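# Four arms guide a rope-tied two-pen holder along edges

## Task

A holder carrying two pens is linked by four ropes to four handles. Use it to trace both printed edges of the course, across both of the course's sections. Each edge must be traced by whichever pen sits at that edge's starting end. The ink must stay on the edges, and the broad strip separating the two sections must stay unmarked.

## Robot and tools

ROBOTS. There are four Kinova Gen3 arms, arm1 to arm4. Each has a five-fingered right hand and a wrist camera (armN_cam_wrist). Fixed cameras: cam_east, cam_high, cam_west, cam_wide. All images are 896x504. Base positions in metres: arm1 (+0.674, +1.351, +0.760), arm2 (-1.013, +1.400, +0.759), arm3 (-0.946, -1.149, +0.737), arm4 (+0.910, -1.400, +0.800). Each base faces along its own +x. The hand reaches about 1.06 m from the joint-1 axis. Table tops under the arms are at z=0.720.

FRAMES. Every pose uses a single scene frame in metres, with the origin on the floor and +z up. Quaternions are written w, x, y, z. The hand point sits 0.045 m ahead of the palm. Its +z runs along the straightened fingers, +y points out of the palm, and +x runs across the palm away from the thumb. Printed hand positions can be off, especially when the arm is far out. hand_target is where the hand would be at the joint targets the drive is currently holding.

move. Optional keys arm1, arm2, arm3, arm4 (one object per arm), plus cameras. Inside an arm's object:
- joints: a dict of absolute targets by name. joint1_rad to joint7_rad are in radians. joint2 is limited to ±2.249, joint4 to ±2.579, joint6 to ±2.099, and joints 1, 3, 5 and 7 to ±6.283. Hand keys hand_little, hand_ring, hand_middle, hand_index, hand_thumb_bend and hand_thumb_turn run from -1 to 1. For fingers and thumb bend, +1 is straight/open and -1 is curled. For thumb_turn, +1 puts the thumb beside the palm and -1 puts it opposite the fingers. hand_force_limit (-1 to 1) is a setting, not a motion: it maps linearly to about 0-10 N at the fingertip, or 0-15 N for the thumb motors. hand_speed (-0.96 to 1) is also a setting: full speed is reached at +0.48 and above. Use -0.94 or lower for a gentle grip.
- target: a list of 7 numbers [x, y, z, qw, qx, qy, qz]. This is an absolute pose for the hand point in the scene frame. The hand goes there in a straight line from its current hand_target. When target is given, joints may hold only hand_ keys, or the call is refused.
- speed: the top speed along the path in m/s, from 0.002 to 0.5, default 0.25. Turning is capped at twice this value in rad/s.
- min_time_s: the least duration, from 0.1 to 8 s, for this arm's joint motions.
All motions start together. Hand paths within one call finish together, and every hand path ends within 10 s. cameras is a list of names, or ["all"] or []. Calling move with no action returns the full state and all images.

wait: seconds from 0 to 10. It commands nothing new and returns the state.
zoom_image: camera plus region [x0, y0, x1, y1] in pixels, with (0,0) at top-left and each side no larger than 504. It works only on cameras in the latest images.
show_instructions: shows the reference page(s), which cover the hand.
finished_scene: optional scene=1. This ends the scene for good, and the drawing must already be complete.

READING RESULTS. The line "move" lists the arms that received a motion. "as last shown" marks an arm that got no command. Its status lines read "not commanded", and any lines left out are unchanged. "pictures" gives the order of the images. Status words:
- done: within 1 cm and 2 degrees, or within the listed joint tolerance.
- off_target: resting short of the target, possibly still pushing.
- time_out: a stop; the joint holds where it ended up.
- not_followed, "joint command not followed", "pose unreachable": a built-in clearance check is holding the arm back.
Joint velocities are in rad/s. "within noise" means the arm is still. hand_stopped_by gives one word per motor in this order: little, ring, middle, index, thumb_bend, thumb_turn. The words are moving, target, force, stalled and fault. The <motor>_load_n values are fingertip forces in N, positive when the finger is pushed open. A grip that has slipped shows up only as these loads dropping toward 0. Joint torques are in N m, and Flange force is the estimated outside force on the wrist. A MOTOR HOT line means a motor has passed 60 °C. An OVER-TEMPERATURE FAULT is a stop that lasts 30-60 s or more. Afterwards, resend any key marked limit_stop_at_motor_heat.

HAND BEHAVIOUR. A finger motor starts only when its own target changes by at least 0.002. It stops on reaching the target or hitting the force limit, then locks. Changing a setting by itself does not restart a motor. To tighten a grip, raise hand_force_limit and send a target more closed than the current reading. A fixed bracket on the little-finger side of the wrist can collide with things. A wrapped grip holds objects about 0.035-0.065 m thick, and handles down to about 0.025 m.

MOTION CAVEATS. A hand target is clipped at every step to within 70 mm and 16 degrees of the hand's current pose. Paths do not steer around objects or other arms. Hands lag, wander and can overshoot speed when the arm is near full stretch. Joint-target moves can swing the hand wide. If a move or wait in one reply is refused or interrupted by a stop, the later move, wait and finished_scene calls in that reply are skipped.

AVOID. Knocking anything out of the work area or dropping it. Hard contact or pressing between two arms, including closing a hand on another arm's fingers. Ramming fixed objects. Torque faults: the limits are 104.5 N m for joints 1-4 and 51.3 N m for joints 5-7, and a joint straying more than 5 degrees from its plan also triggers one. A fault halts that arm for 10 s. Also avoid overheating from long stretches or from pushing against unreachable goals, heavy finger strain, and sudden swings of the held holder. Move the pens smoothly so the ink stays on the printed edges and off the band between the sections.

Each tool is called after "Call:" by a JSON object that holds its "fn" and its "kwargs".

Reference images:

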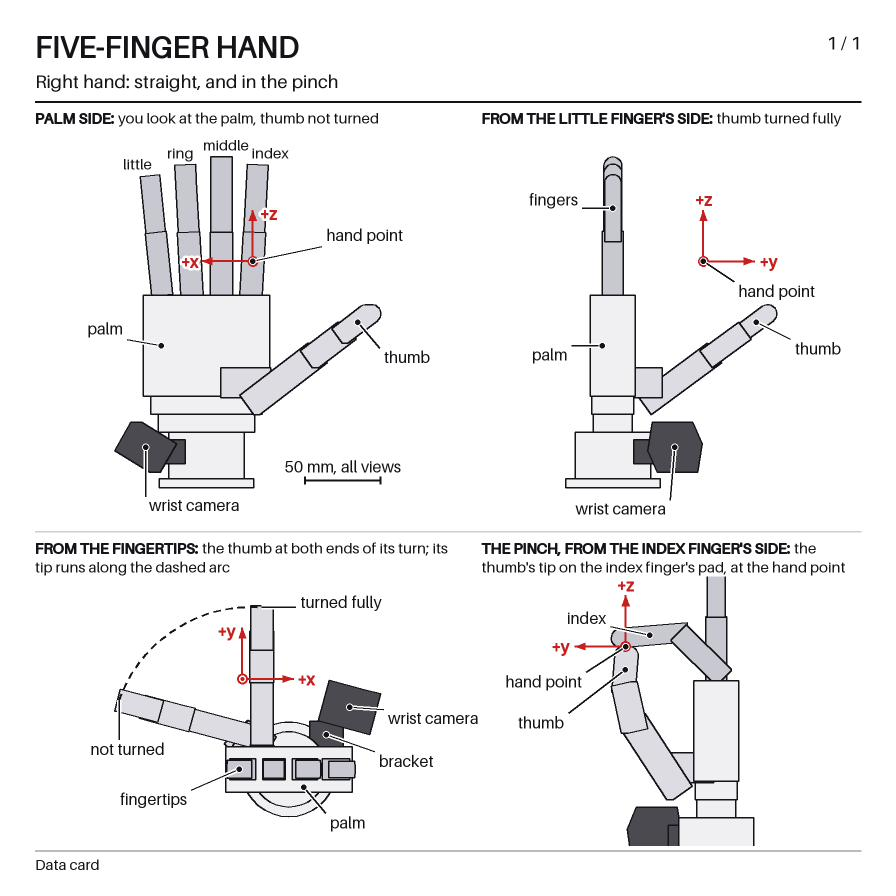

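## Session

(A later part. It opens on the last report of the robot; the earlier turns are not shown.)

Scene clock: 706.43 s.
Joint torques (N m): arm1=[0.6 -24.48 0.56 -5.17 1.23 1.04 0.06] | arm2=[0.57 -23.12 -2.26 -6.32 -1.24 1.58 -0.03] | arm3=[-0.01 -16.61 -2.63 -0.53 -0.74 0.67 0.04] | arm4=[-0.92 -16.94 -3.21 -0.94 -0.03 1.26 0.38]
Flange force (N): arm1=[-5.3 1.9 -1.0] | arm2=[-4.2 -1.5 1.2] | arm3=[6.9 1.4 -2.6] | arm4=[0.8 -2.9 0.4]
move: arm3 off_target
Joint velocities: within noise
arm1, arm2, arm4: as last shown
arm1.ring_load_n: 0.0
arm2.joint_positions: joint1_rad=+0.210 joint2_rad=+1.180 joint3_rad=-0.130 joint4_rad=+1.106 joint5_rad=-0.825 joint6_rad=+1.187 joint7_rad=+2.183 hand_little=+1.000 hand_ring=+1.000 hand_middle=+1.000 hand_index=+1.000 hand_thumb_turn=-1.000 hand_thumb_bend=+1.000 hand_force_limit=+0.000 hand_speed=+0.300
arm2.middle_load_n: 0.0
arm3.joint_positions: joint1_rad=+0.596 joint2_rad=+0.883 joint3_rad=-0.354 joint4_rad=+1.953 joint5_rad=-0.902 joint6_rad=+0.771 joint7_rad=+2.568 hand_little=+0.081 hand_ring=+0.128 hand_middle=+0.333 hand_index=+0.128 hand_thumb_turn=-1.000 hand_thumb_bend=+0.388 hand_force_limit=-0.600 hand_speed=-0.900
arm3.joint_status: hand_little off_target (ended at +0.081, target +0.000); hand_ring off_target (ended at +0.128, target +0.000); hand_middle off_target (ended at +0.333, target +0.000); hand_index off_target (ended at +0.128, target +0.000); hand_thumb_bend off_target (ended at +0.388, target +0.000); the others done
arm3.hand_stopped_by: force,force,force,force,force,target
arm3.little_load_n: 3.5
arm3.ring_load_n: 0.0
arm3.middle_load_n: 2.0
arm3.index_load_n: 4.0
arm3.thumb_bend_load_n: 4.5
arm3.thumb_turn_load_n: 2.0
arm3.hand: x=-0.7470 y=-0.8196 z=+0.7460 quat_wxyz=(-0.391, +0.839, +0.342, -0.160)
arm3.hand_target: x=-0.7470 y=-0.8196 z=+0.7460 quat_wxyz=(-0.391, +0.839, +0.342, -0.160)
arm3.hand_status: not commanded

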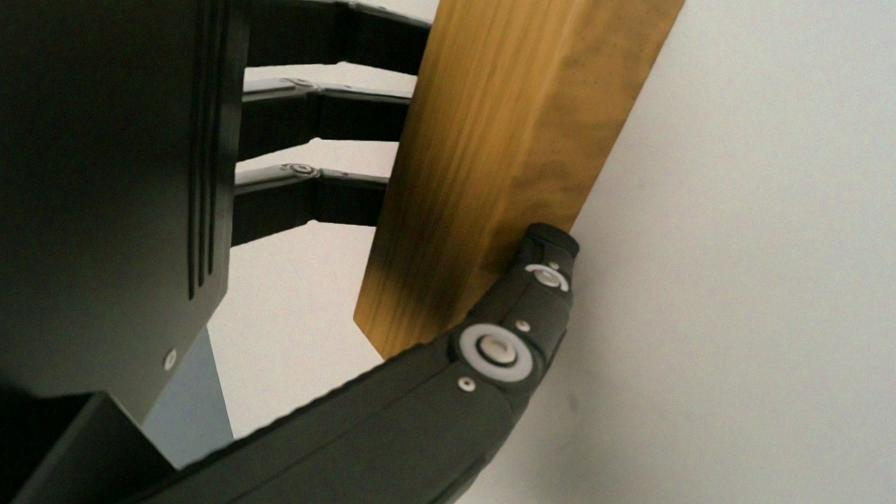

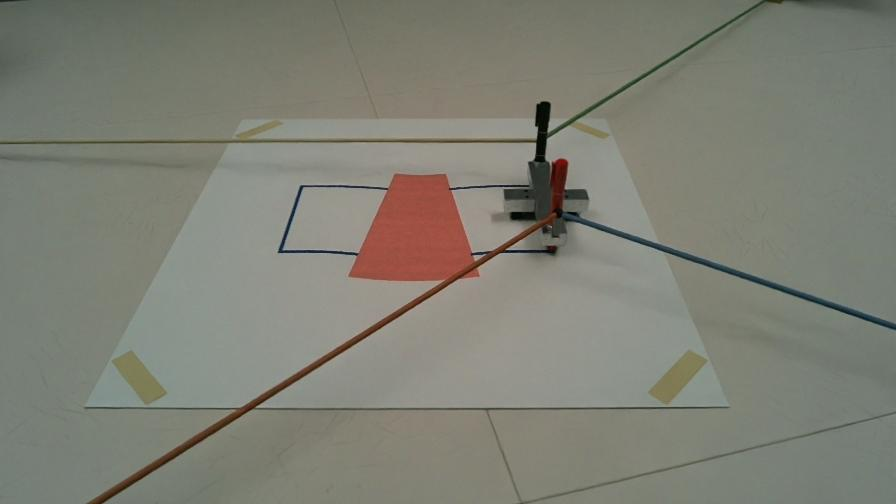

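Call:
{"fn": "move", "kwargs": {"arm3": {"joints": {"hand_thumb_bend": -0.05, "hand_index": -0.05, "hand_middle": -0.05, "hand_ring": -0.05, "hand_little": -0.05, "hand_force_limit": -0.2, "hand_speed": -0.92}}, "arm4": {"joints": {"hand_thumb_bend": 0.5, "hand_index": 0.35, "hand_middle": 0.35, "hand_ring": 0.35, "hand_little": 0.35, "hand_force_limit": -0.6, "hand_speed": -0.6}}, "arm1": {"joints": {"hand_thumb_bend": 0.5, "hand_index": 0.35, "hand_middle": 0.35, "hand_ring": 0.35, "hand_little": 0.35, "hand_force_limit": -0.6, "hand_speed": -0.6}}, "arm2": {"joints": {"hand_thumb_bend": 0.5, "hand_index": 0.35, "hand_middle": 0.35, "hand_ring": 0.35, "hand_little": 0.35, "hand_force_limit": -0.6, "hand_speed": -0.6}}, "cameras": ["arm1_cam_wrist", "arm2_cam_wrist", "arm3_cam_wrist", "arm4_cam_wrist", "cam_east"]}}

Scene clock: 716.60 s.
Joint torques (N m): arm1=[0.61 -24.45 0.55 -5.18 1.25 1.06 0.07] | arm2=[0.59 -23.09 -2.27 -6.29 -1.25 1.58 -0.04] | arm3=[0.37 -16.29 -1.69 -0.53 -0.43 0.11 0.06] | arm4=[-1.27 -16.06 -3.64 -0.96 -0.04 0.55 0.38]
Flange force (N): arm1=[-5.1 1.9 -1.0] | arm2=[-4.1 -1.5 1.1] | arm3=[7.1 -0.4 -2.7] | arm4=[0.6 -5.0 -0.4]
move: arm1 done; arm2 done; arm3 off_target; arm4 off_target
Joint velocities: within noise
arm1.joint_positions: joint1_rad=-0.561 joint2_rad=+1.226 joint3_rad=-0.065 joint4_rad=+0.993 joint5_rad=+0.907 joint6_rad=+1.381 joint7_rad=-2.260 hand_little=+0.350 hand_ring=+0.350 hand_middle=+0.350 hand_index=+0.350 hand_thumb_turn=-1.000 hand_thumb_bend=+0.500 hand_force_limit=-0.600 hand_speed=-0.600
arm1.joint_status: all done
arm1.hand_stopped_by: target,target,target,target,target,target
arm1.little_load_n: 0.0
arm1.ring_load_n: 0.0
arm1.middle_load_n: 0.0
arm1.index_load_n: 0.0
arm1.thumb_bend_load_n: 0.0
arm1.thumb_turn_load_n: 0.0
arm1.hand: x=+0.3897 y=+0.7559 z=+0.7460 quat_wxyz=(+0.349, -0.748, -0.512, +0.239)
arm1.hand_target: x=+0.3897 y=+0.7559 z=+0.7460 quat_wxyz=(+0.349, -0.748, -0.512, +0.239)
arm1.hand_status: not commanded
arm2.joint_positions: joint1_rad=+0.210 joint2_rad=+1.180 joint3_rad=-0.130 joint4_rad=+1.106 joint5_rad=-0.825 joint6_rad=+1.187 joint7_rad=+2.183 hand_little=+0.350 hand_ring=+0.350 hand_middle=+0.350 hand_index=+0.350 hand_thumb_turn=-1.000 hand_thumb_bend=+0.500 hand_force_limit=-0.600 hand_speed=-0.600
arm2.joint_status: all done
arm2.hand_stopped_by: target,target,target,target,target,target
arm2.little_load_n: 0.0
arm2.ring_load_n: 0.0
arm2.middle_load_n: 0.0
arm2.index_load_n: 0.0
arm2.thumb_bend_load_n: 0.0
arm2.thumb_turn_load_n: 0.0
arm2.hand: x=-0.6864 y=+0.9090 z=+0.7460 quat_wxyz=(-0.356, +0.764, -0.487, +0.227)
arm2.hand_target: x=-0.6864 y=+0.9090 z=+0.7460 quat_wxyz=(-0.356, +0.764, -0.487, +0.227)
arm2.hand_status: not commanded
arm3.joint_positions: joint1_rad=+0.596 joint2_rad=+0.883 joint3_rad=-0.354 joint4_rad=+1.953 joint5_rad=-0.902 joint6_rad=+0.771 joint7_rad=+2.568 hand_little=+0.075 hand_ring=+0.115 hand_middle=+0.305 hand_index=+0.128 hand_thumb_turn=-1.000 hand_thumb_bend=+0.387 hand_force_limit=-0.200 hand_speed=-0.920
arm3.joint_status: hand_little off_target (ended at +0.075, target -0.050); hand_ring off_target (ended at +0.115, target -0.050); hand_middle off_target (ended at +0.305, target -0.050); hand_index off_target (ended at +0.128, target -0.050); hand_thumb_bend off_target (ended at +0.387, target -0.050); the others done
arm3.hand_stopped_by: force,force,force,force,force,target
arm3.little_load_n: 2.0
arm3.ring_load_n: 4.5
arm3.middle_load_n: 3.5
arm3.index_load_n: 3.5
arm3.thumb_bend_load_n: 6.5
arm3.thumb_turn_load_n: 3.5
arm3.hand: x=-0.7470 y=-0.8196 z=+0.7460 quat_wxyz=(-0.391, +0.839, +0.342, -0.160)
arm3.hand_target: x=-0.7470 y=-0.8196 z=+0.7460 quat_wxyz=(-0.391, +0.839, +0.342, -0.160)
arm3.hand_status: not commanded
arm4.joint_positions: joint1_rad=-0.157 joint2_rad=+1.172 joint3_rad=-0.738 joint4_rad=+1.875 joint5_rad=+1.360 joint6_rad=+1.560 joint7_rad=-3.096 hand_little=+0.350 hand_ring=+0.350 hand_middle=+0.378 hand_index=+0.350 hand_thumb_turn=-1.000 hand_thumb_bend=+0.500 hand_force_limit=-0.600 hand_speed=-0.600
arm4.joint_status: hand_middle off_target (ended at +0.378, target +0.350); the others done
arm4.hand_stopped_by: target,target,force,target,target,target
arm4.little_load_n: 0.0
arm4.ring_load_n: 0.5
arm4.middle_load_n: 1.5
arm4.index_load_n: 0.0
arm4.thumb_bend_load_n: 0.0
arm4.thumb_turn_load_n: 0.0
arm4.hand: x=+0.7110 y=-1.0112 z=+0.7460 quat_wxyz=(-0.374, +0.801, -0.424, +0.198)
arm4.hand_target: x=+0.7110 y=-1.0112 z=+0.7460 quat_wxyz=(-0.373, +0.801, -0.424, +0.198)
arm4.hand_status: not commanded

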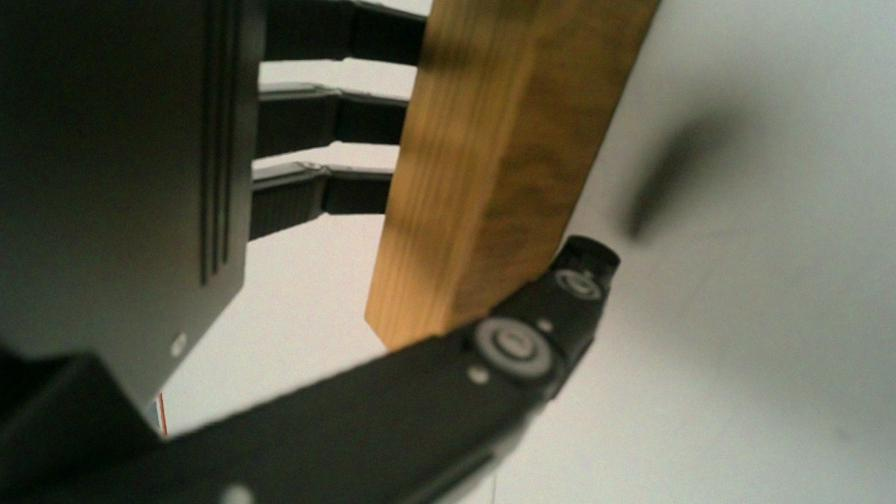

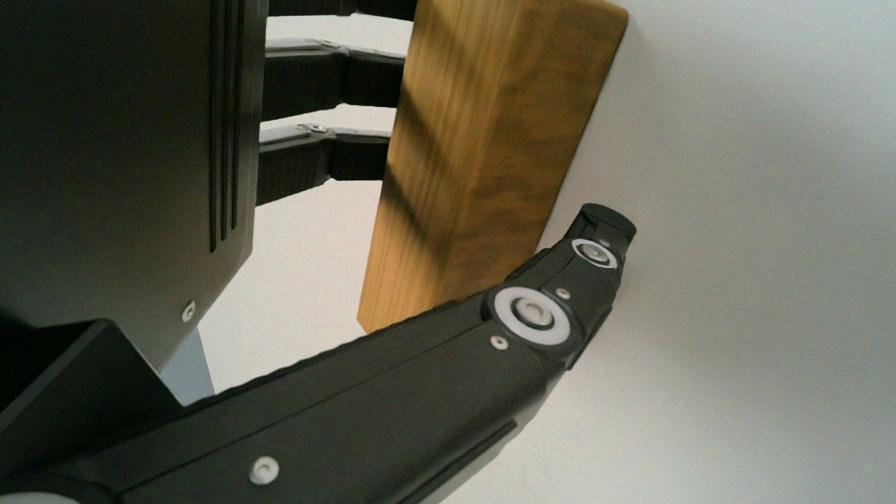

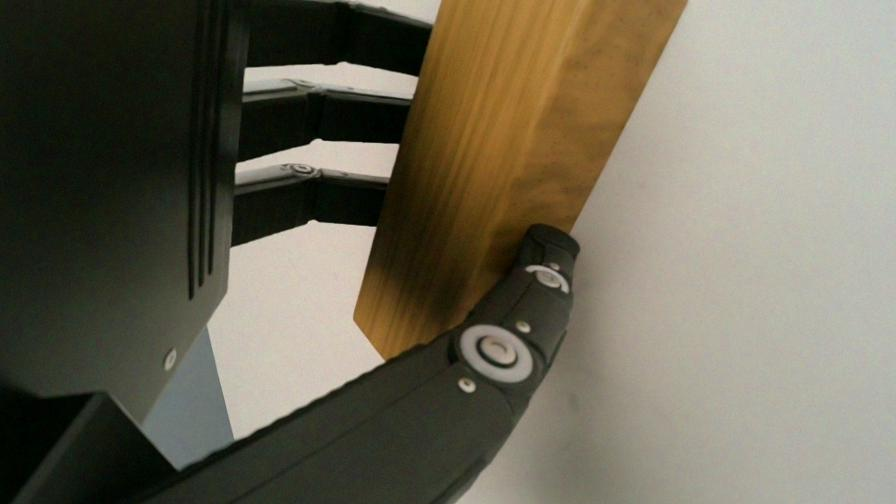

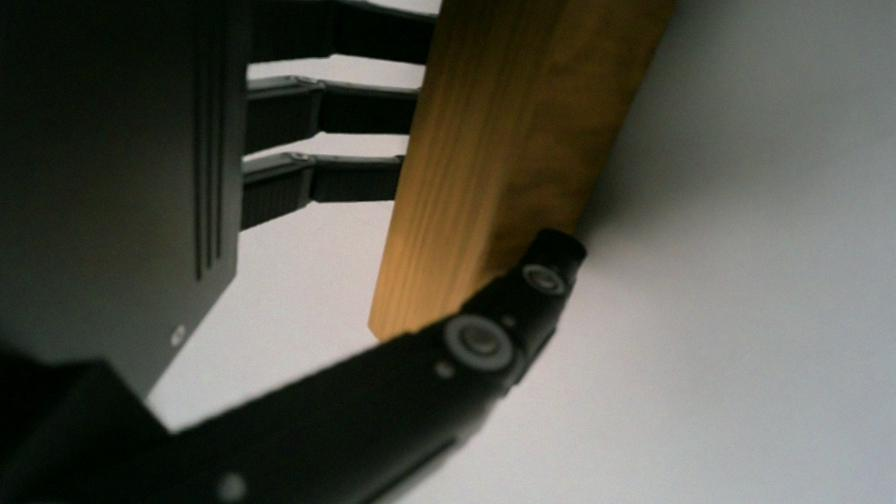

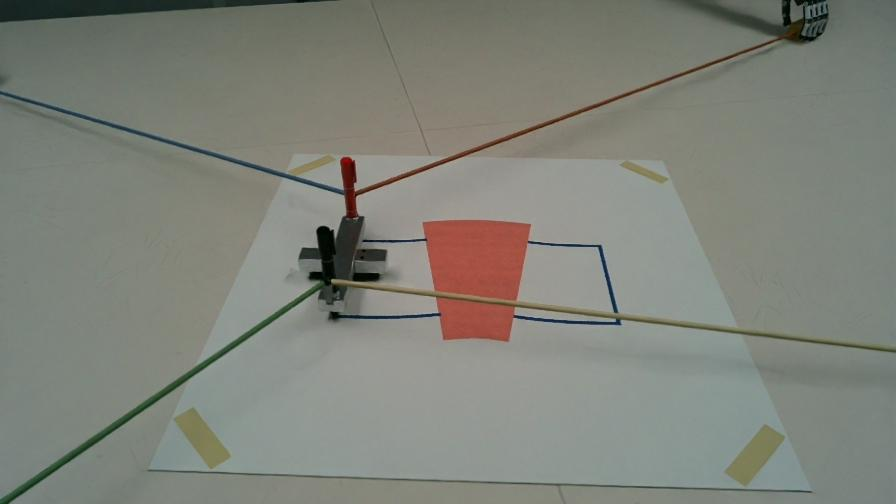

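Call:
{"fn": "move", "kwargs": {"arm1": {"joints": {"hand_thumb_bend": 0.0, "hand_index": 0.0, "hand_middle": 0.0, "hand_ring": 0.0, "hand_little": 0.0, "hand_force_limit": -0.6, "hand_speed": -0.9}}, "arm2": {"joints": {"hand_thumb_bend": 0.0, "hand_index": 0.0, "hand_middle": 0.0, "hand_ring": 0.0, "hand_little": 0.0, "hand_force_limit": -0.6, "hand_speed": -0.9}}, "arm4": {"joints": {"hand_thumb_bend": 0.0, "hand_index": 0.0, "hand_middle": 0.0, "hand_ring": 0.0, "hand_little": 0.0, "hand_force_limit": -0.6, "hand_speed": -0.9}}, "cameras": ["arm1_cam_wrist", "arm2_cam_wrist", "arm4_cam_wrist"]}}

Call:
{"fn": "move", "kwargs": {"arm1": {"joints": {"hand_thumb_bend": -0.05, "hand_index": -0.05, "hand_middle": -0.05, "hand_ring": -0.05, "hand_little": -0.05, "hand_force_limit": -0.2, "hand_speed": -0.92}}, "arm2": {"joints": {"hand_thumb_bend": -0.05, "hand_index": -0.05, "hand_middle": -0.05, "hand_ring": -0.05, "hand_little": -0.05, "hand_force_limit": -0.2, "hand_speed": -0.92}}, "arm4": {"joints": {"hand_thumb_bend": -0.05, "hand_index": -0.05, "hand_middle": -0.05, "hand_ring": -0.05, "hand_little": -0.05, "hand_force_limit": -0.2, "hand_speed": -0.92}}, "cameras": ["arm1_cam_wrist", "arm2_cam_wrist", "arm4_cam_wrist", "cam_high"]}}

Scene clock: 730.30 s.
Joint torques (N m): arm1=[0.38 -23.67 0.14 -4.95 0.94 0.78 0.11] | arm2=[0.44 -22.52 -2.13 -6.09 -1.14 1.53 -0.05] | arm3=[0.38 -16.25 -1.72 -0.54 -0.4 0.1 0.05] | arm4=[-1.5 -15.4 -3.97 -1.15 0.06 0.11 0.41]
Flange force (N): arm1=[-5.1 0.7 -1.6] | arm2=[-4.3 -2.2 0.4] | arm3=[7.0 -0.5 -2.7] | arm4=[1.2 -6.8 -1.1]
move: arm1 off_target; arm2 off_target; arm4 off_target
Joint velocities: within noise
arm1.joint_positions: joint1_rad=-0.561 joint2_rad=+1.226 joint3_rad=-0.065 joint4_rad=+0.993 joint5_rad=+0.907 joint6_rad=+1.381 joint7_rad=-2.260 hand_little=+0.072 hand_ring=+0.119 hand_middle=+0.305 hand_index=+0.128 hand_thumb_turn=-1.000 hand_thumb_bend=+0.387 hand_force_limit=-0.600 hand_speed=-0.900
arm1.joint_status: hand_little off_target (ended at +0.072, target +0.000); hand_ring off_target (ended at +0.119, target +0.000); hand_middle off_target (ended at +0.305, target +0.000); hand_index off_target (ended at +0.128, target +0.000); hand_thumb_bend off_target (ended at +0.387, target +0.000); the others done
arm1.hand_stopped_by: force,force,force,force,force,target
arm1.little_load_n: 2.5
arm1.ring_load_n: 1.0
arm1.middle_load_n: 1.0
arm1.index_load_n: 3.0
arm1.thumb_bend_load_n: 4.5
arm1.thumb_turn_load_n: 2.5
arm1.hand: x=+0.3897 y=+0.7559 z=+0.7460 quat_wxyz=(+0.349, -0.748, -0.512, +0.239)
arm1.hand_target: x=+0.3897 y=+0.7559 z=+0.7460 quat_wxyz=(+0.349, -0.748, -0.512, +0.239)
arm1.hand_status: not commanded
arm2.joint_positions: joint1_rad=+0.210 joint2_rad=+1.180 joint3_rad=-0.130 joint4_rad=+1.106 joint5_rad=-0.825 joint6_rad=+1.187 joint7_rad=+2.183 hand_little=+0.000 hand_ring=+0.109 hand_middle=+0.137 hand_index=+0.119 hand_thumb_turn=-1.000 hand_thumb_bend=+0.383 hand_force_limit=-0.600 hand_speed=-0.900
arm2.joint_status: hand_ring off_target (ended at +0.109, target +0.000); hand_middle off_target (ended at +0.137, target +0.000); hand_index off_target (ended at +0.119, target +0.000); hand_thumb_bend off_target (ended at +0.383, target +0.000); the others done
arm2.hand_stopped_by: target,force,force,force,force,target
arm2.little_load_n: 0.0
arm2.ring_load_n: 2.0
arm2.middle_load_n: 1.0
arm2.index_load_n: 3.0
arm2.thumb_bend_load_n: 4.0
arm2.thumb_turn_load_n: 0.0
arm2.hand: x=-0.6864 y=+0.9090 z=+0.7460 quat_wxyz=(-0.356, +0.764, -0.487, +0.227)
arm2.hand_target: x=-0.6864 y=+0.9090 z=+0.7460 quat_wxyz=(-0.356, +0.764, -0.487, +0.227)
arm2.hand_status: not commanded
arm3: as last shown
arm3.ring_load_n: 4.0
arm3.middle_load_n: 4.0
arm3.thumb_bend_load_n: 7.0
arm3.thumb_turn_load_n: 3.0
arm4.joint_positions: joint1_rad=-0.157 joint2_rad=+1.172 joint3_rad=-0.738 joint4_rad=+1.875 joint5_rad=+1.360 joint6_rad=+1.560 joint7_rad=-3.096 hand_little=+0.063 hand_ring=+0.118 hand_middle=+0.370 hand_index=+0.119 hand_thumb_turn=-1.000 hand_thumb_bend=+0.373 hand_force_limit=-0.600 hand_speed=-0.900
arm4.joint_status: hand_little off_target (ended at +0.063, target +0.000); hand_ring off_target (ended at +0.118, target +0.000); hand_middle off_target (ended at +0.370, target +0.000); hand_index off_target (ended at +0.119, target +0.000); hand_thumb_bend off_target (ended at +0.373, target +0.000); the others done
arm4.hand_stopped_by: force,force,force,force,force,target
arm4.little_load_n: 2.5
arm4.ring_load_n: 0.5
arm4.middle_load_n: 2.0
arm4.index_load_n: 2.5
arm4.thumb_bend_load_n: 3.5
arm4.thumb_turn_load_n: 1.5
arm4.hand: x=+0.7110 y=-1.0112 z=+0.7460 quat_wxyz=(-0.373, +0.801, -0.424, +0.198)
arm4.hand_target: x=+0.7110 y=-1.0112 z=+0.7460 quat_wxyz=(-0.373, +0.801, -0.424, +0.198)
arm4.hand_status: not commanded

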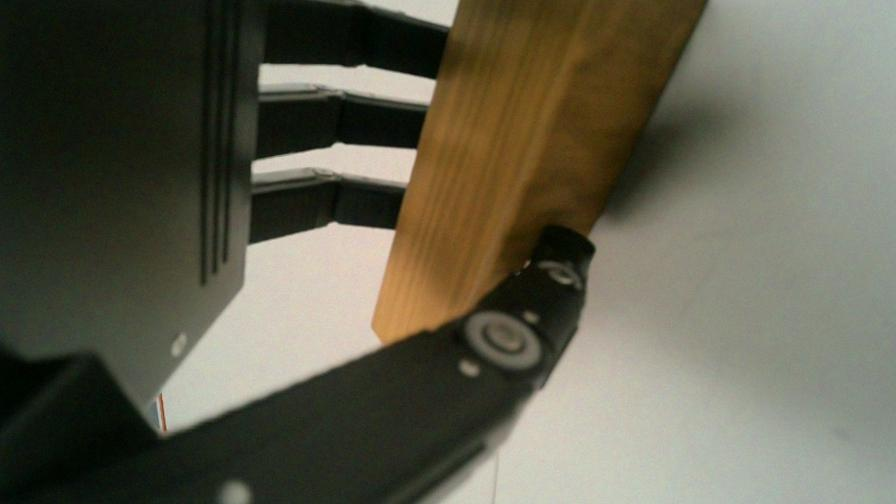

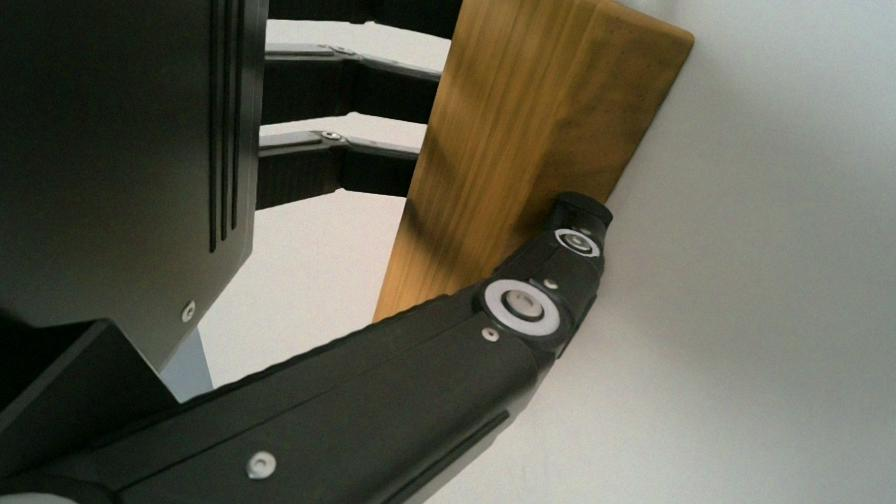

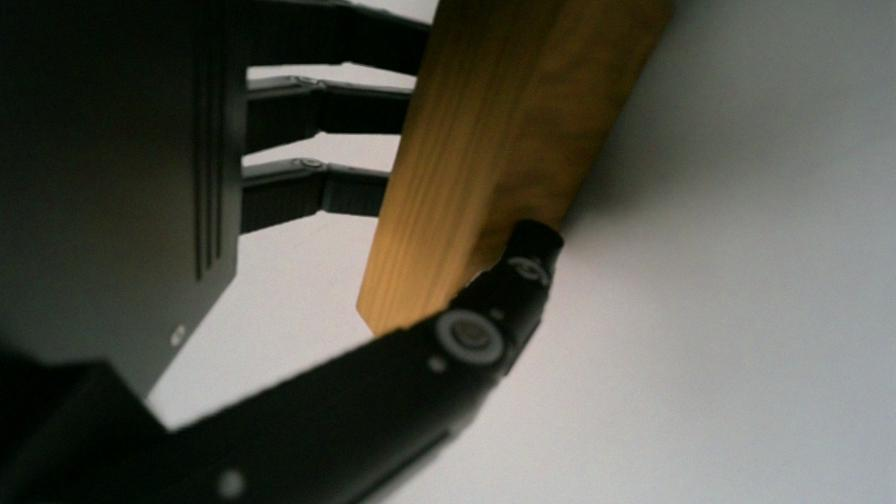

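Scene clock: 731.47 s.
Joint torques (N m): arm1=[0.57 -24.09 0.43 -4.89 1.11 1.05 0.12] | arm2=[0.47 -22.02 -1.97 -5.57 -0.9 1.7 -0.08] | arm3=[0.38 -16.25 -1.68 -0.57 -0.41 0.08 0.04] | arm4=[-1.96 -14.13 -4.62 -1.19 -0.04 -0.84 0.49]
Flange force (N): arm1=[-5.8 1.6 -1.3] | arm2=[-3.2 -2.6 0.3] | arm3=[6.9 -0.5 -2.7] | arm4=[1.3 -9.7 -2.0]
move: arm1 off_target; arm2 off_target; arm4 off_target
Joint velocities: within noise
arm1.joint_positions: joint1_rad=-0.561 joint2_rad=+1.226 joint3_rad=-0.065 joint4_rad=+0.993 joint5_rad=+0.907 joint6_rad=+1.381 joint7_rad=-2.260 hand_little=+0.036 hand_ring=+0.098 hand_middle=+0.127 hand_index=+0.122 hand_thumb_turn=-1.000 hand_thumb_bend=+0.387 hand_force_limit=-0.200 hand_speed=-0.920
arm1.joint_status: hand_little off_target (ended at +0.036, target -0.050); hand_ring off_target (ended at +0.098, target -0.050); hand_middle off_target (ended at +0.127, target -0.050); hand_index off_target (ended at +0.122, target -0.050); hand_thumb_bend off_target (ended at +0.387, target -0.050); the others done
arm1.hand_stopped_by: force,force,force,force,force,target
arm1.little_load_n: 3.5
arm1.ring_load_n: 1.5
arm1.middle_load_n: 4.5
arm1.index_load_n: 3.5
arm1.thumb_bend_load_n: 10.0
arm1.thumb_turn_load_n: 4.5
arm1.hand: x=+0.3897 y=+0.7559 z=+0.7460 quat_wxyz=(+0.349, -0.748, -0.512, +0.239)
arm1.hand_target: x=+0.3897 y=+0.7559 z=+0.7460 quat_wxyz=(+0.349, -0.748, -0.512, +0.239)
arm1.hand_status: not commanded
arm2.joint_positions: joint1_rad=+0.210 joint2_rad=+1.180 joint3_rad=-0.130 joint4_rad=+1.106 joint5_rad=-0.825 joint6_rad=+1.187 joint7_rad=+2.183 hand_little=-0.050 hand_ring=+0.081 hand_middle=+0.116 hand_index=+0.113 hand_thumb_turn=-1.000 hand_thumb_bend=+0.379 hand_force_limit=-0.200 hand_speed=-0.920
arm2.joint_status: hand_ring off_target (ended at +0.081, target -0.050); hand_middle off_target (ended at +0.116, target -0.050); hand_index off_target (ended at +0.113, target -0.050); hand_thumb_bend off_target (ended at +0.379, target -0.050); the others done
arm2.hand_stopped_by: target,force,force,force,force,target
arm2.little_load_n: 0.0
arm2.ring_load_n: 4.5
arm2.middle_load_n: 4.0
arm2.index_load_n: 2.5
arm2.thumb_bend_load_n: 7.5
arm2.thumb_turn_load_n: 1.5
arm2.hand: x=-0.6864 y=+0.9090 z=+0.7460 quat_wxyz=(-0.356, +0.764, -0.487, +0.227)
arm2.hand_target: x=-0.6864 y=+0.9090 z=+0.7460 quat_wxyz=(-0.356, +0.764, -0.487, +0.227)
arm2.hand_status: not commanded
arm3: as last shown
arm3.middle_load_n: 3.5
arm3.index_load_n: 4.0
arm3.thumb_bend_load_n: 6.5
arm3.thumb_turn_load_n: 3.5
arm4.joint_positions: joint1_rad=-0.157 joint2_rad=+1.172 joint3_rad=-0.738 joint4_rad=+1.875 joint5_rad=+1.360 joint6_rad=+1.560 joint7_rad=-3.096 hand_little=+0.004 hand_ring=+0.075 hand_middle=+0.334 hand_index=+0.105 hand_thumb_turn=-1.000 hand_thumb_bend=+0.362 hand_force_limit=-0.200 hand_speed=-0.920
arm4.joint_status: hand_little off_target (ended at +0.004, target -0.050); hand_ring off_target (ended at +0.075, target -0.050); hand_middle off_target (ended at +0.334, target -0.050); hand_index off_target (ended at +0.105, target -0.050); hand_thumb_bend off_target (ended at +0.362, target -0.050); the others done
arm4.hand_stopped_by: force,force,force,force,force,target
arm4.little_load_n: 3.5
arm4.ring_load_n: 3.5
arm4.middle_load_n: 3.5
arm4.index_load_n: 3.5
arm4.thumb_bend_load_n: 7.5
arm4.thumb_turn_load_n: 3.5
arm4.hand: x=+0.7110 y=-1.0112 z=+0.7460 quat_wxyz=(-0.373, +0.801, -0.424, +0.198)
arm4.hand_target: x=+0.7110 y=-1.0112 z=+0.7460 quat_wxyz=(-0.373, +0.801, -0.424, +0.198)
arm4.hand_status: not commanded

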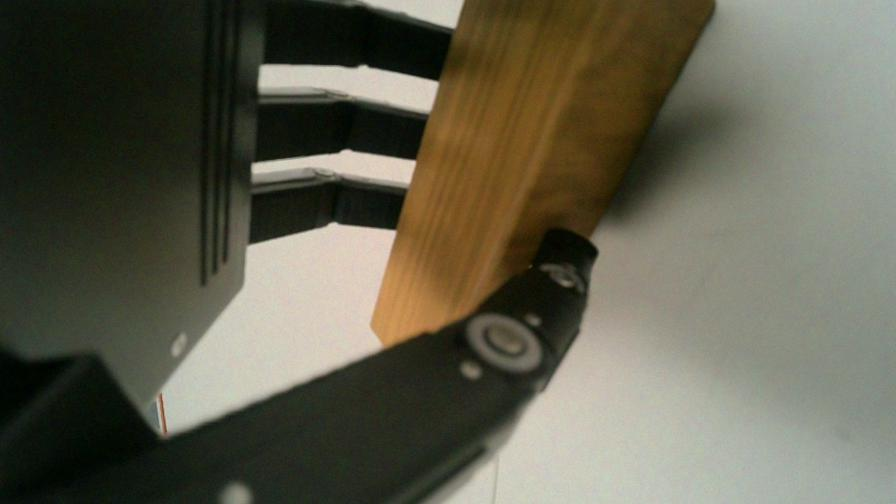

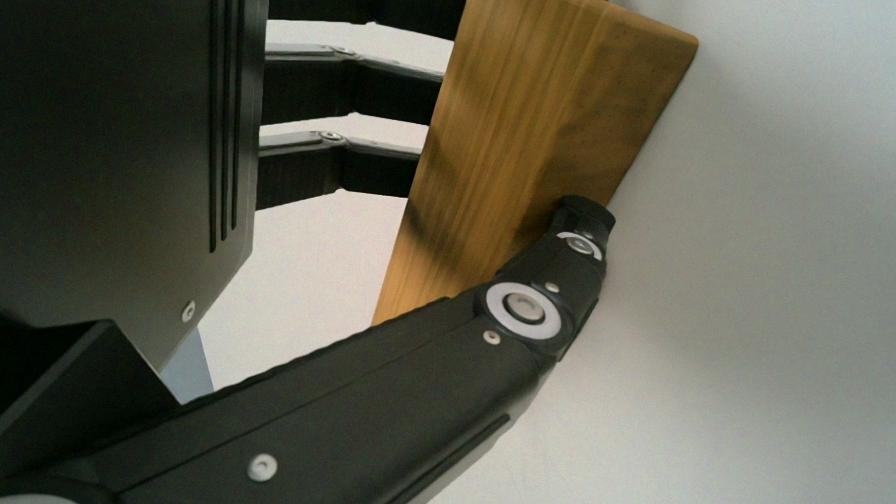

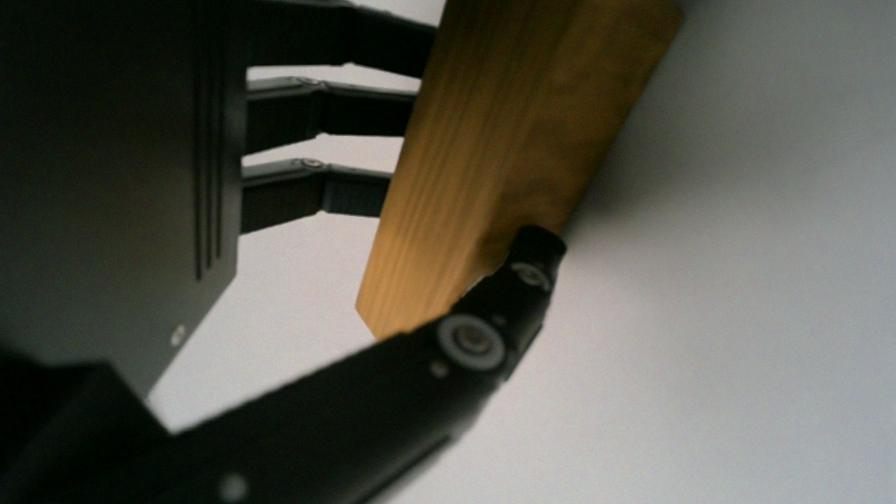

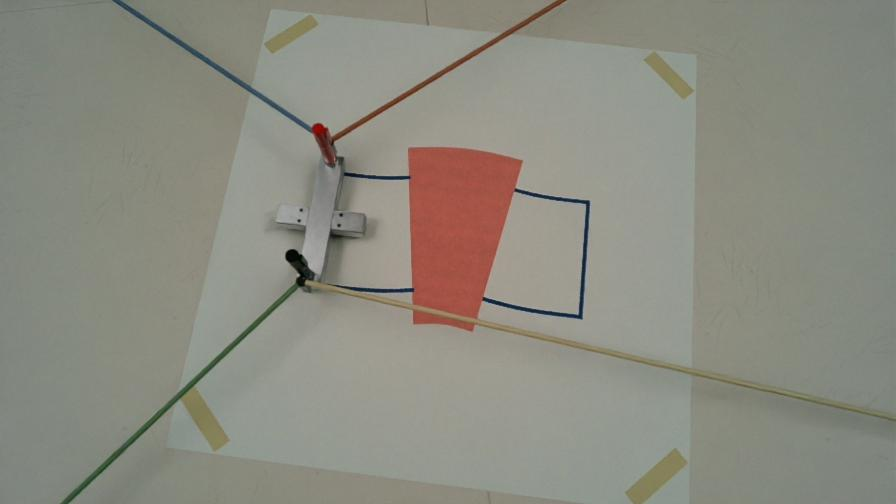

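Call:
{"fn": "move", "kwargs": {"arm1": {"target": [0.3897, 0.7559, 0.760, 0.3487, -0.7478, -0.5121, 0.2388], "speed": 0.03}, "arm2": {"target": [-0.6864, 0.909, 0.760, 0.3564, -0.7644, 0.4870, -0.2271], "speed": 0.03}, "arm3": {"target": [-0.747, -0.8196, 0.760, 0.3913, -0.8391, -0.3424, 0.1597], "speed": 0.03}, "arm4": {"target": [0.711, -1.0112, 0.760, 0.3735, -0.8010, 0.4241, -0.1977], "speed": 0.03}, "cameras": ["arm1_cam_wrist", "arm2_cam_wrist", "arm3_cam_wrist", "arm4_cam_wrist", "cam_east", "cam_high"]}}

Scene clock: 843.07 s.
Joint torques (N m): arm1=[0.59 -24.93 0.73 -5.43 1.43 1.13 0.04] | arm2=[0.57 -23.6 -2.4 -6.57 -1.41 1.68 -0.07] | arm3=[-0.43 -17.93 -4.07 -1.1 -1.4 1.71 0] | arm4=[-0.95 -17.25 -3.22 -1.1 0.06 1.46 0.32]
Flange force (N): arm1=[-5.5 2.5 -0.6] | arm2=[-4.0 -0.6 1.9] | arm3=[6.5 5.8 -0.3] | arm4=[0.5 -2.2 1.0]
move: arm1 done; arm2 done; arm3 done; arm4 done
Joint velocities: within noise
arm1.joint_positions: joint1_rad=-0.560 joint2_rad=+1.202 joint3_rad=-0.066 joint4_rad=+0.998 joint5_rad=+0.904 joint6_rad=+1.393 joint7_rad=-2.246 hand_little=+0.036 hand_ring=+0.098 hand_middle=+0.127 hand_index=+0.122 hand_thumb_turn=-1.000 hand_thumb_bend=+0.387 hand_force_limit=-0.200 hand_speed=-0.920
arm1.joint_status: not commanded
arm1.hand_stopped_by: force,force,force,force,force,target
arm1.little_load_n: 3.5
arm1.ring_load_n: 1.0
arm1.middle_load_n: 4.5
arm1.index_load_n: 3.0
arm1.thumb_bend_load_n: 10.5
arm1.thumb_turn_load_n: 4.5
arm1.hand: x=+0.3897 y=+0.7559 z=+0.7600 quat_wxyz=(+0.349, -0.748, -0.512, +0.239)
arm1.hand_target: x=+0.3897 y=+0.7559 z=+0.7600 quat_wxyz=(+0.349, -0.748, -0.512, +0.239)
arm1.hand_status: done (0.000 m and 0.0 deg from the pose sent, 0.014 m and 0.0 deg at the start)
arm2.joint_positions: joint1_rad=+0.209 joint2_rad=+1.156 joint3_rad=-0.129 joint4_rad=+1.111 joint5_rad=-0.823 joint6_rad=+1.200 joint7_rad=+2.168 hand_little=-0.050 hand_ring=+0.081 hand_middle=+0.116 hand_index=+0.113 hand_thumb_turn=-1.000 hand_thumb_bend=+0.379 hand_force_limit=-0.200 hand_speed=-0.920
arm2.joint_status: not commanded
arm2.hand_stopped_by: target,force,force,force,force,target
arm2.little_load_n: 0.0
arm2.ring_load_n: 3.5
arm2.middle_load_n: 4.0
arm2.index_load_n: 3.0
arm2.thumb_bend_load_n: 8.0
arm2.thumb_turn_load_n: 2.5
arm2.hand: x=-0.6864 y=+0.9090 z=+0.7600 quat_wxyz=(-0.356, +0.764, -0.487, +0.227)
arm2.hand_target: x=-0.6864 y=+0.9090 z=+0.7600 quat_wxyz=(-0.356, +0.764, -0.487, +0.227)
arm2.hand_status: done (0.000 m and 0.0 deg from the pose sent, 0.014 m and 0.0 deg at the start)
arm3.joint_positions: joint1_rad=+0.594 joint2_rad=+0.848 joint3_rad=-0.351 joint4_rad=+1.955 joint5_rad=-0.894 joint6_rad=+0.795 joint7_rad=+2.540 hand_little=+0.075 hand_ring=+0.115 hand_middle=+0.305 hand_index=+0.128 hand_thumb_turn=-1.000 hand_thumb_bend=+0.388 hand_force_limit=-0.200 hand_speed=-0.920
arm3.joint_status: not commanded
arm3.hand_stopped_by: force,force,force,force,force,target
arm3.little_load_n: 1.5
arm3.ring_load_n: 4.0
arm3.middle_load_n: 0.0
arm3.index_load_n: 3.5
arm3.thumb_bend_load_n: 7.5
arm3.thumb_turn_load_n: 3.5
arm3.hand: x=-0.7470 y=-0.8196 z=+0.7600 quat_wxyz=(-0.391, +0.839, +0.342, -0.160)
arm3.hand_target: x=-0.7470 y=-0.8196 z=+0.7600 quat_wxyz=(-0.391, +0.839, +0.342, -0.160)
arm3.hand_status: done (0.000 m and 0.0 deg from the pose sent, 0.014 m and 0.0 deg at the start)
arm4.joint_positions: joint1_rad=-0.150 joint2_rad=+1.141 joint3_rad=-0.752 joint4_rad=+1.883 joint5_rad=+1.340 joint6_rad=+1.569 joint7_rad=-3.079 hand_little=+0.004 hand_ring=+0.075 hand_middle=+0.334 hand_index=+0.105 hand_thumb_turn=-1.000 hand_thumb_bend=+0.362 hand_force_limit=-0.200 hand_speed=-0.920
arm4.joint_status: not commanded
arm4.hand_stopped_by: force,force,force,force,force,target
arm4.little_load_n: 3.0
arm4.ring_load_n: 2.5
arm4.middle_load_n: 0.0
arm4.index_load_n: 3.5
arm4.thumb_bend_load_n: 8.0
arm4.thumb_turn_load_n: 4.0
arm4.hand: x=+0.7110 y=-1.0112 z=+0.7600 quat_wxyz=(-0.373, +0.801, -0.424, +0.198)
arm4.hand_target: x=+0.7110 y=-1.0112 z=+0.7600 quat_wxyz=(-0.373, +0.801, -0.424, +0.198)
arm4.hand_status: done (0.000 m and 0.0 deg from the pose sent, 0.014 m and 0.0 deg at the start)

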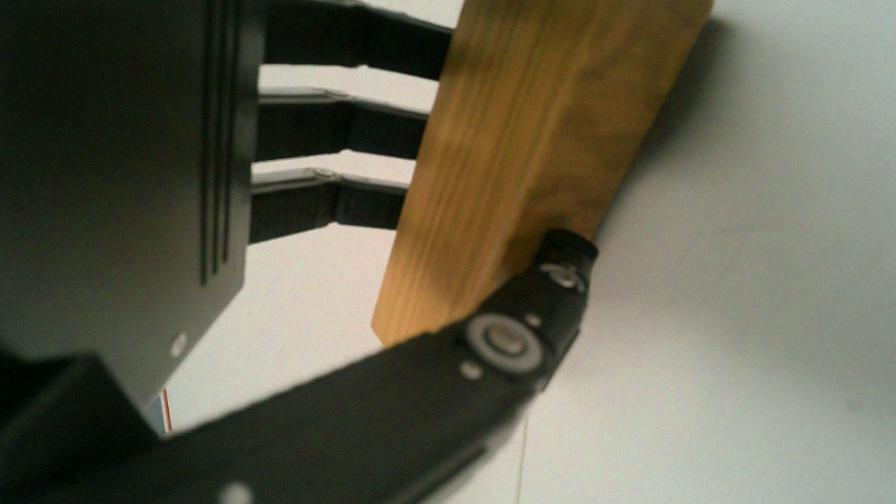

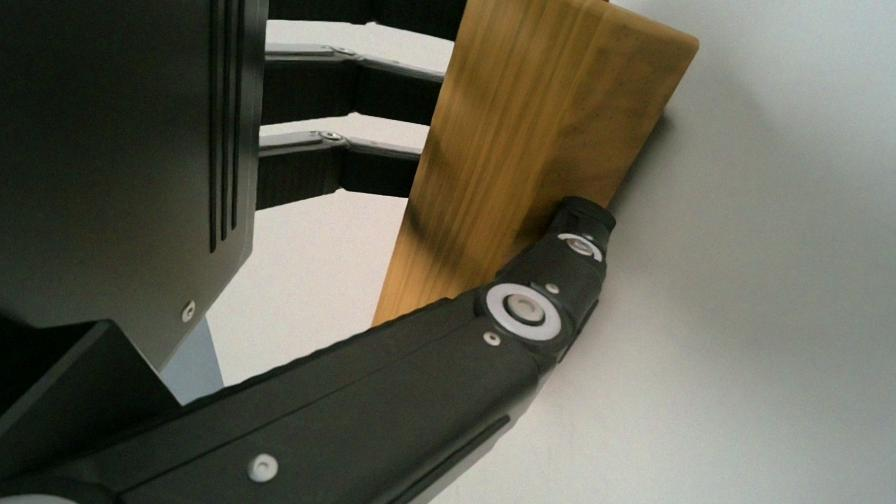

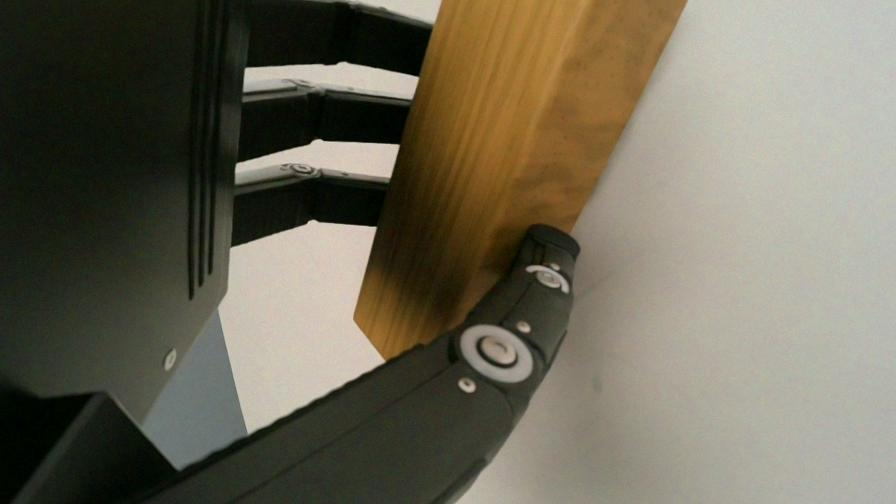

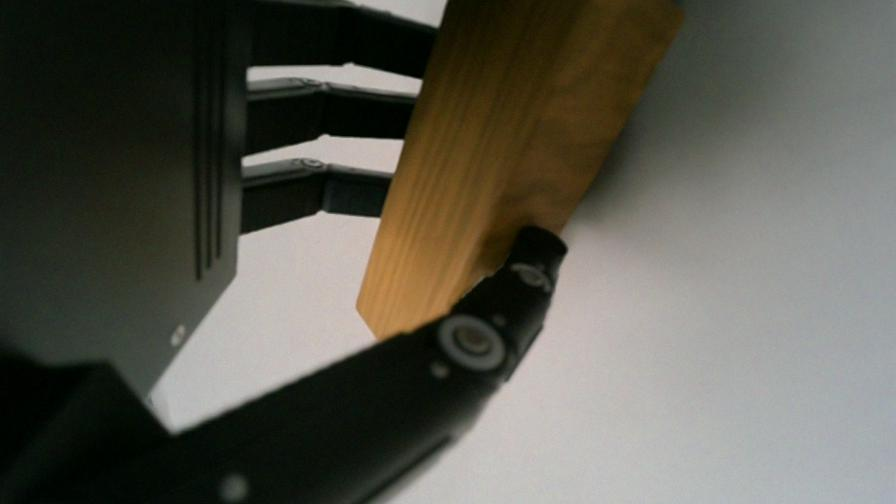

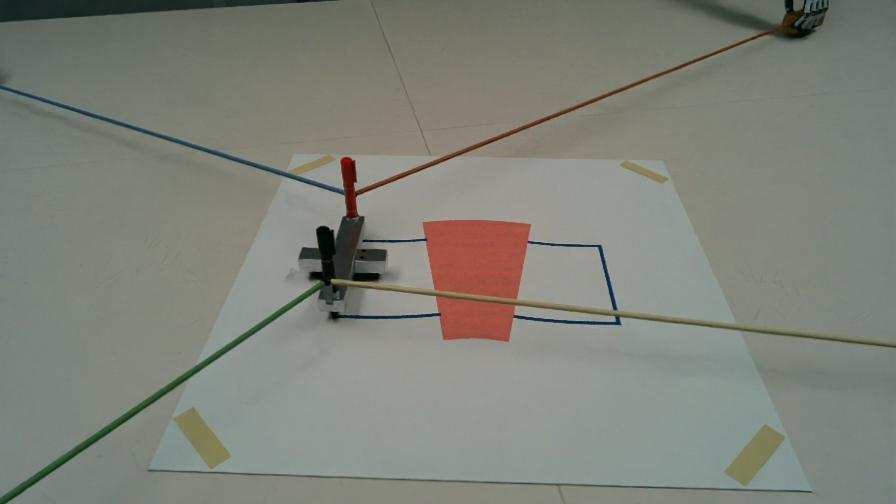

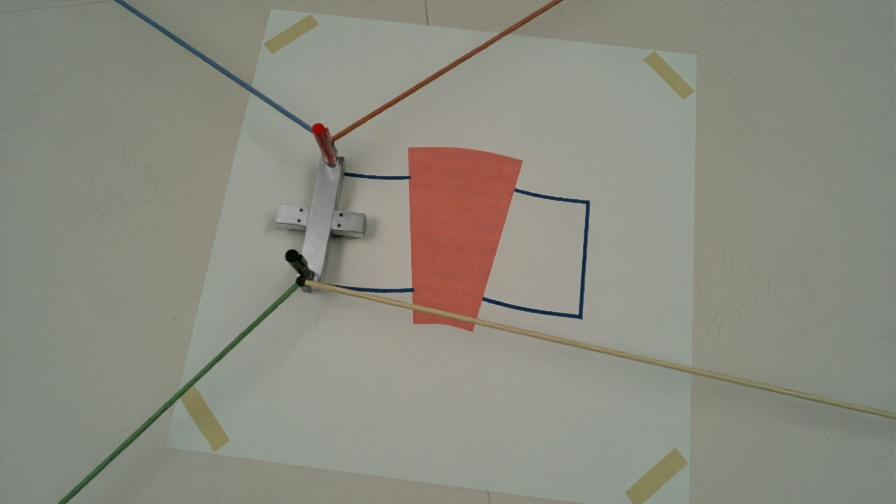

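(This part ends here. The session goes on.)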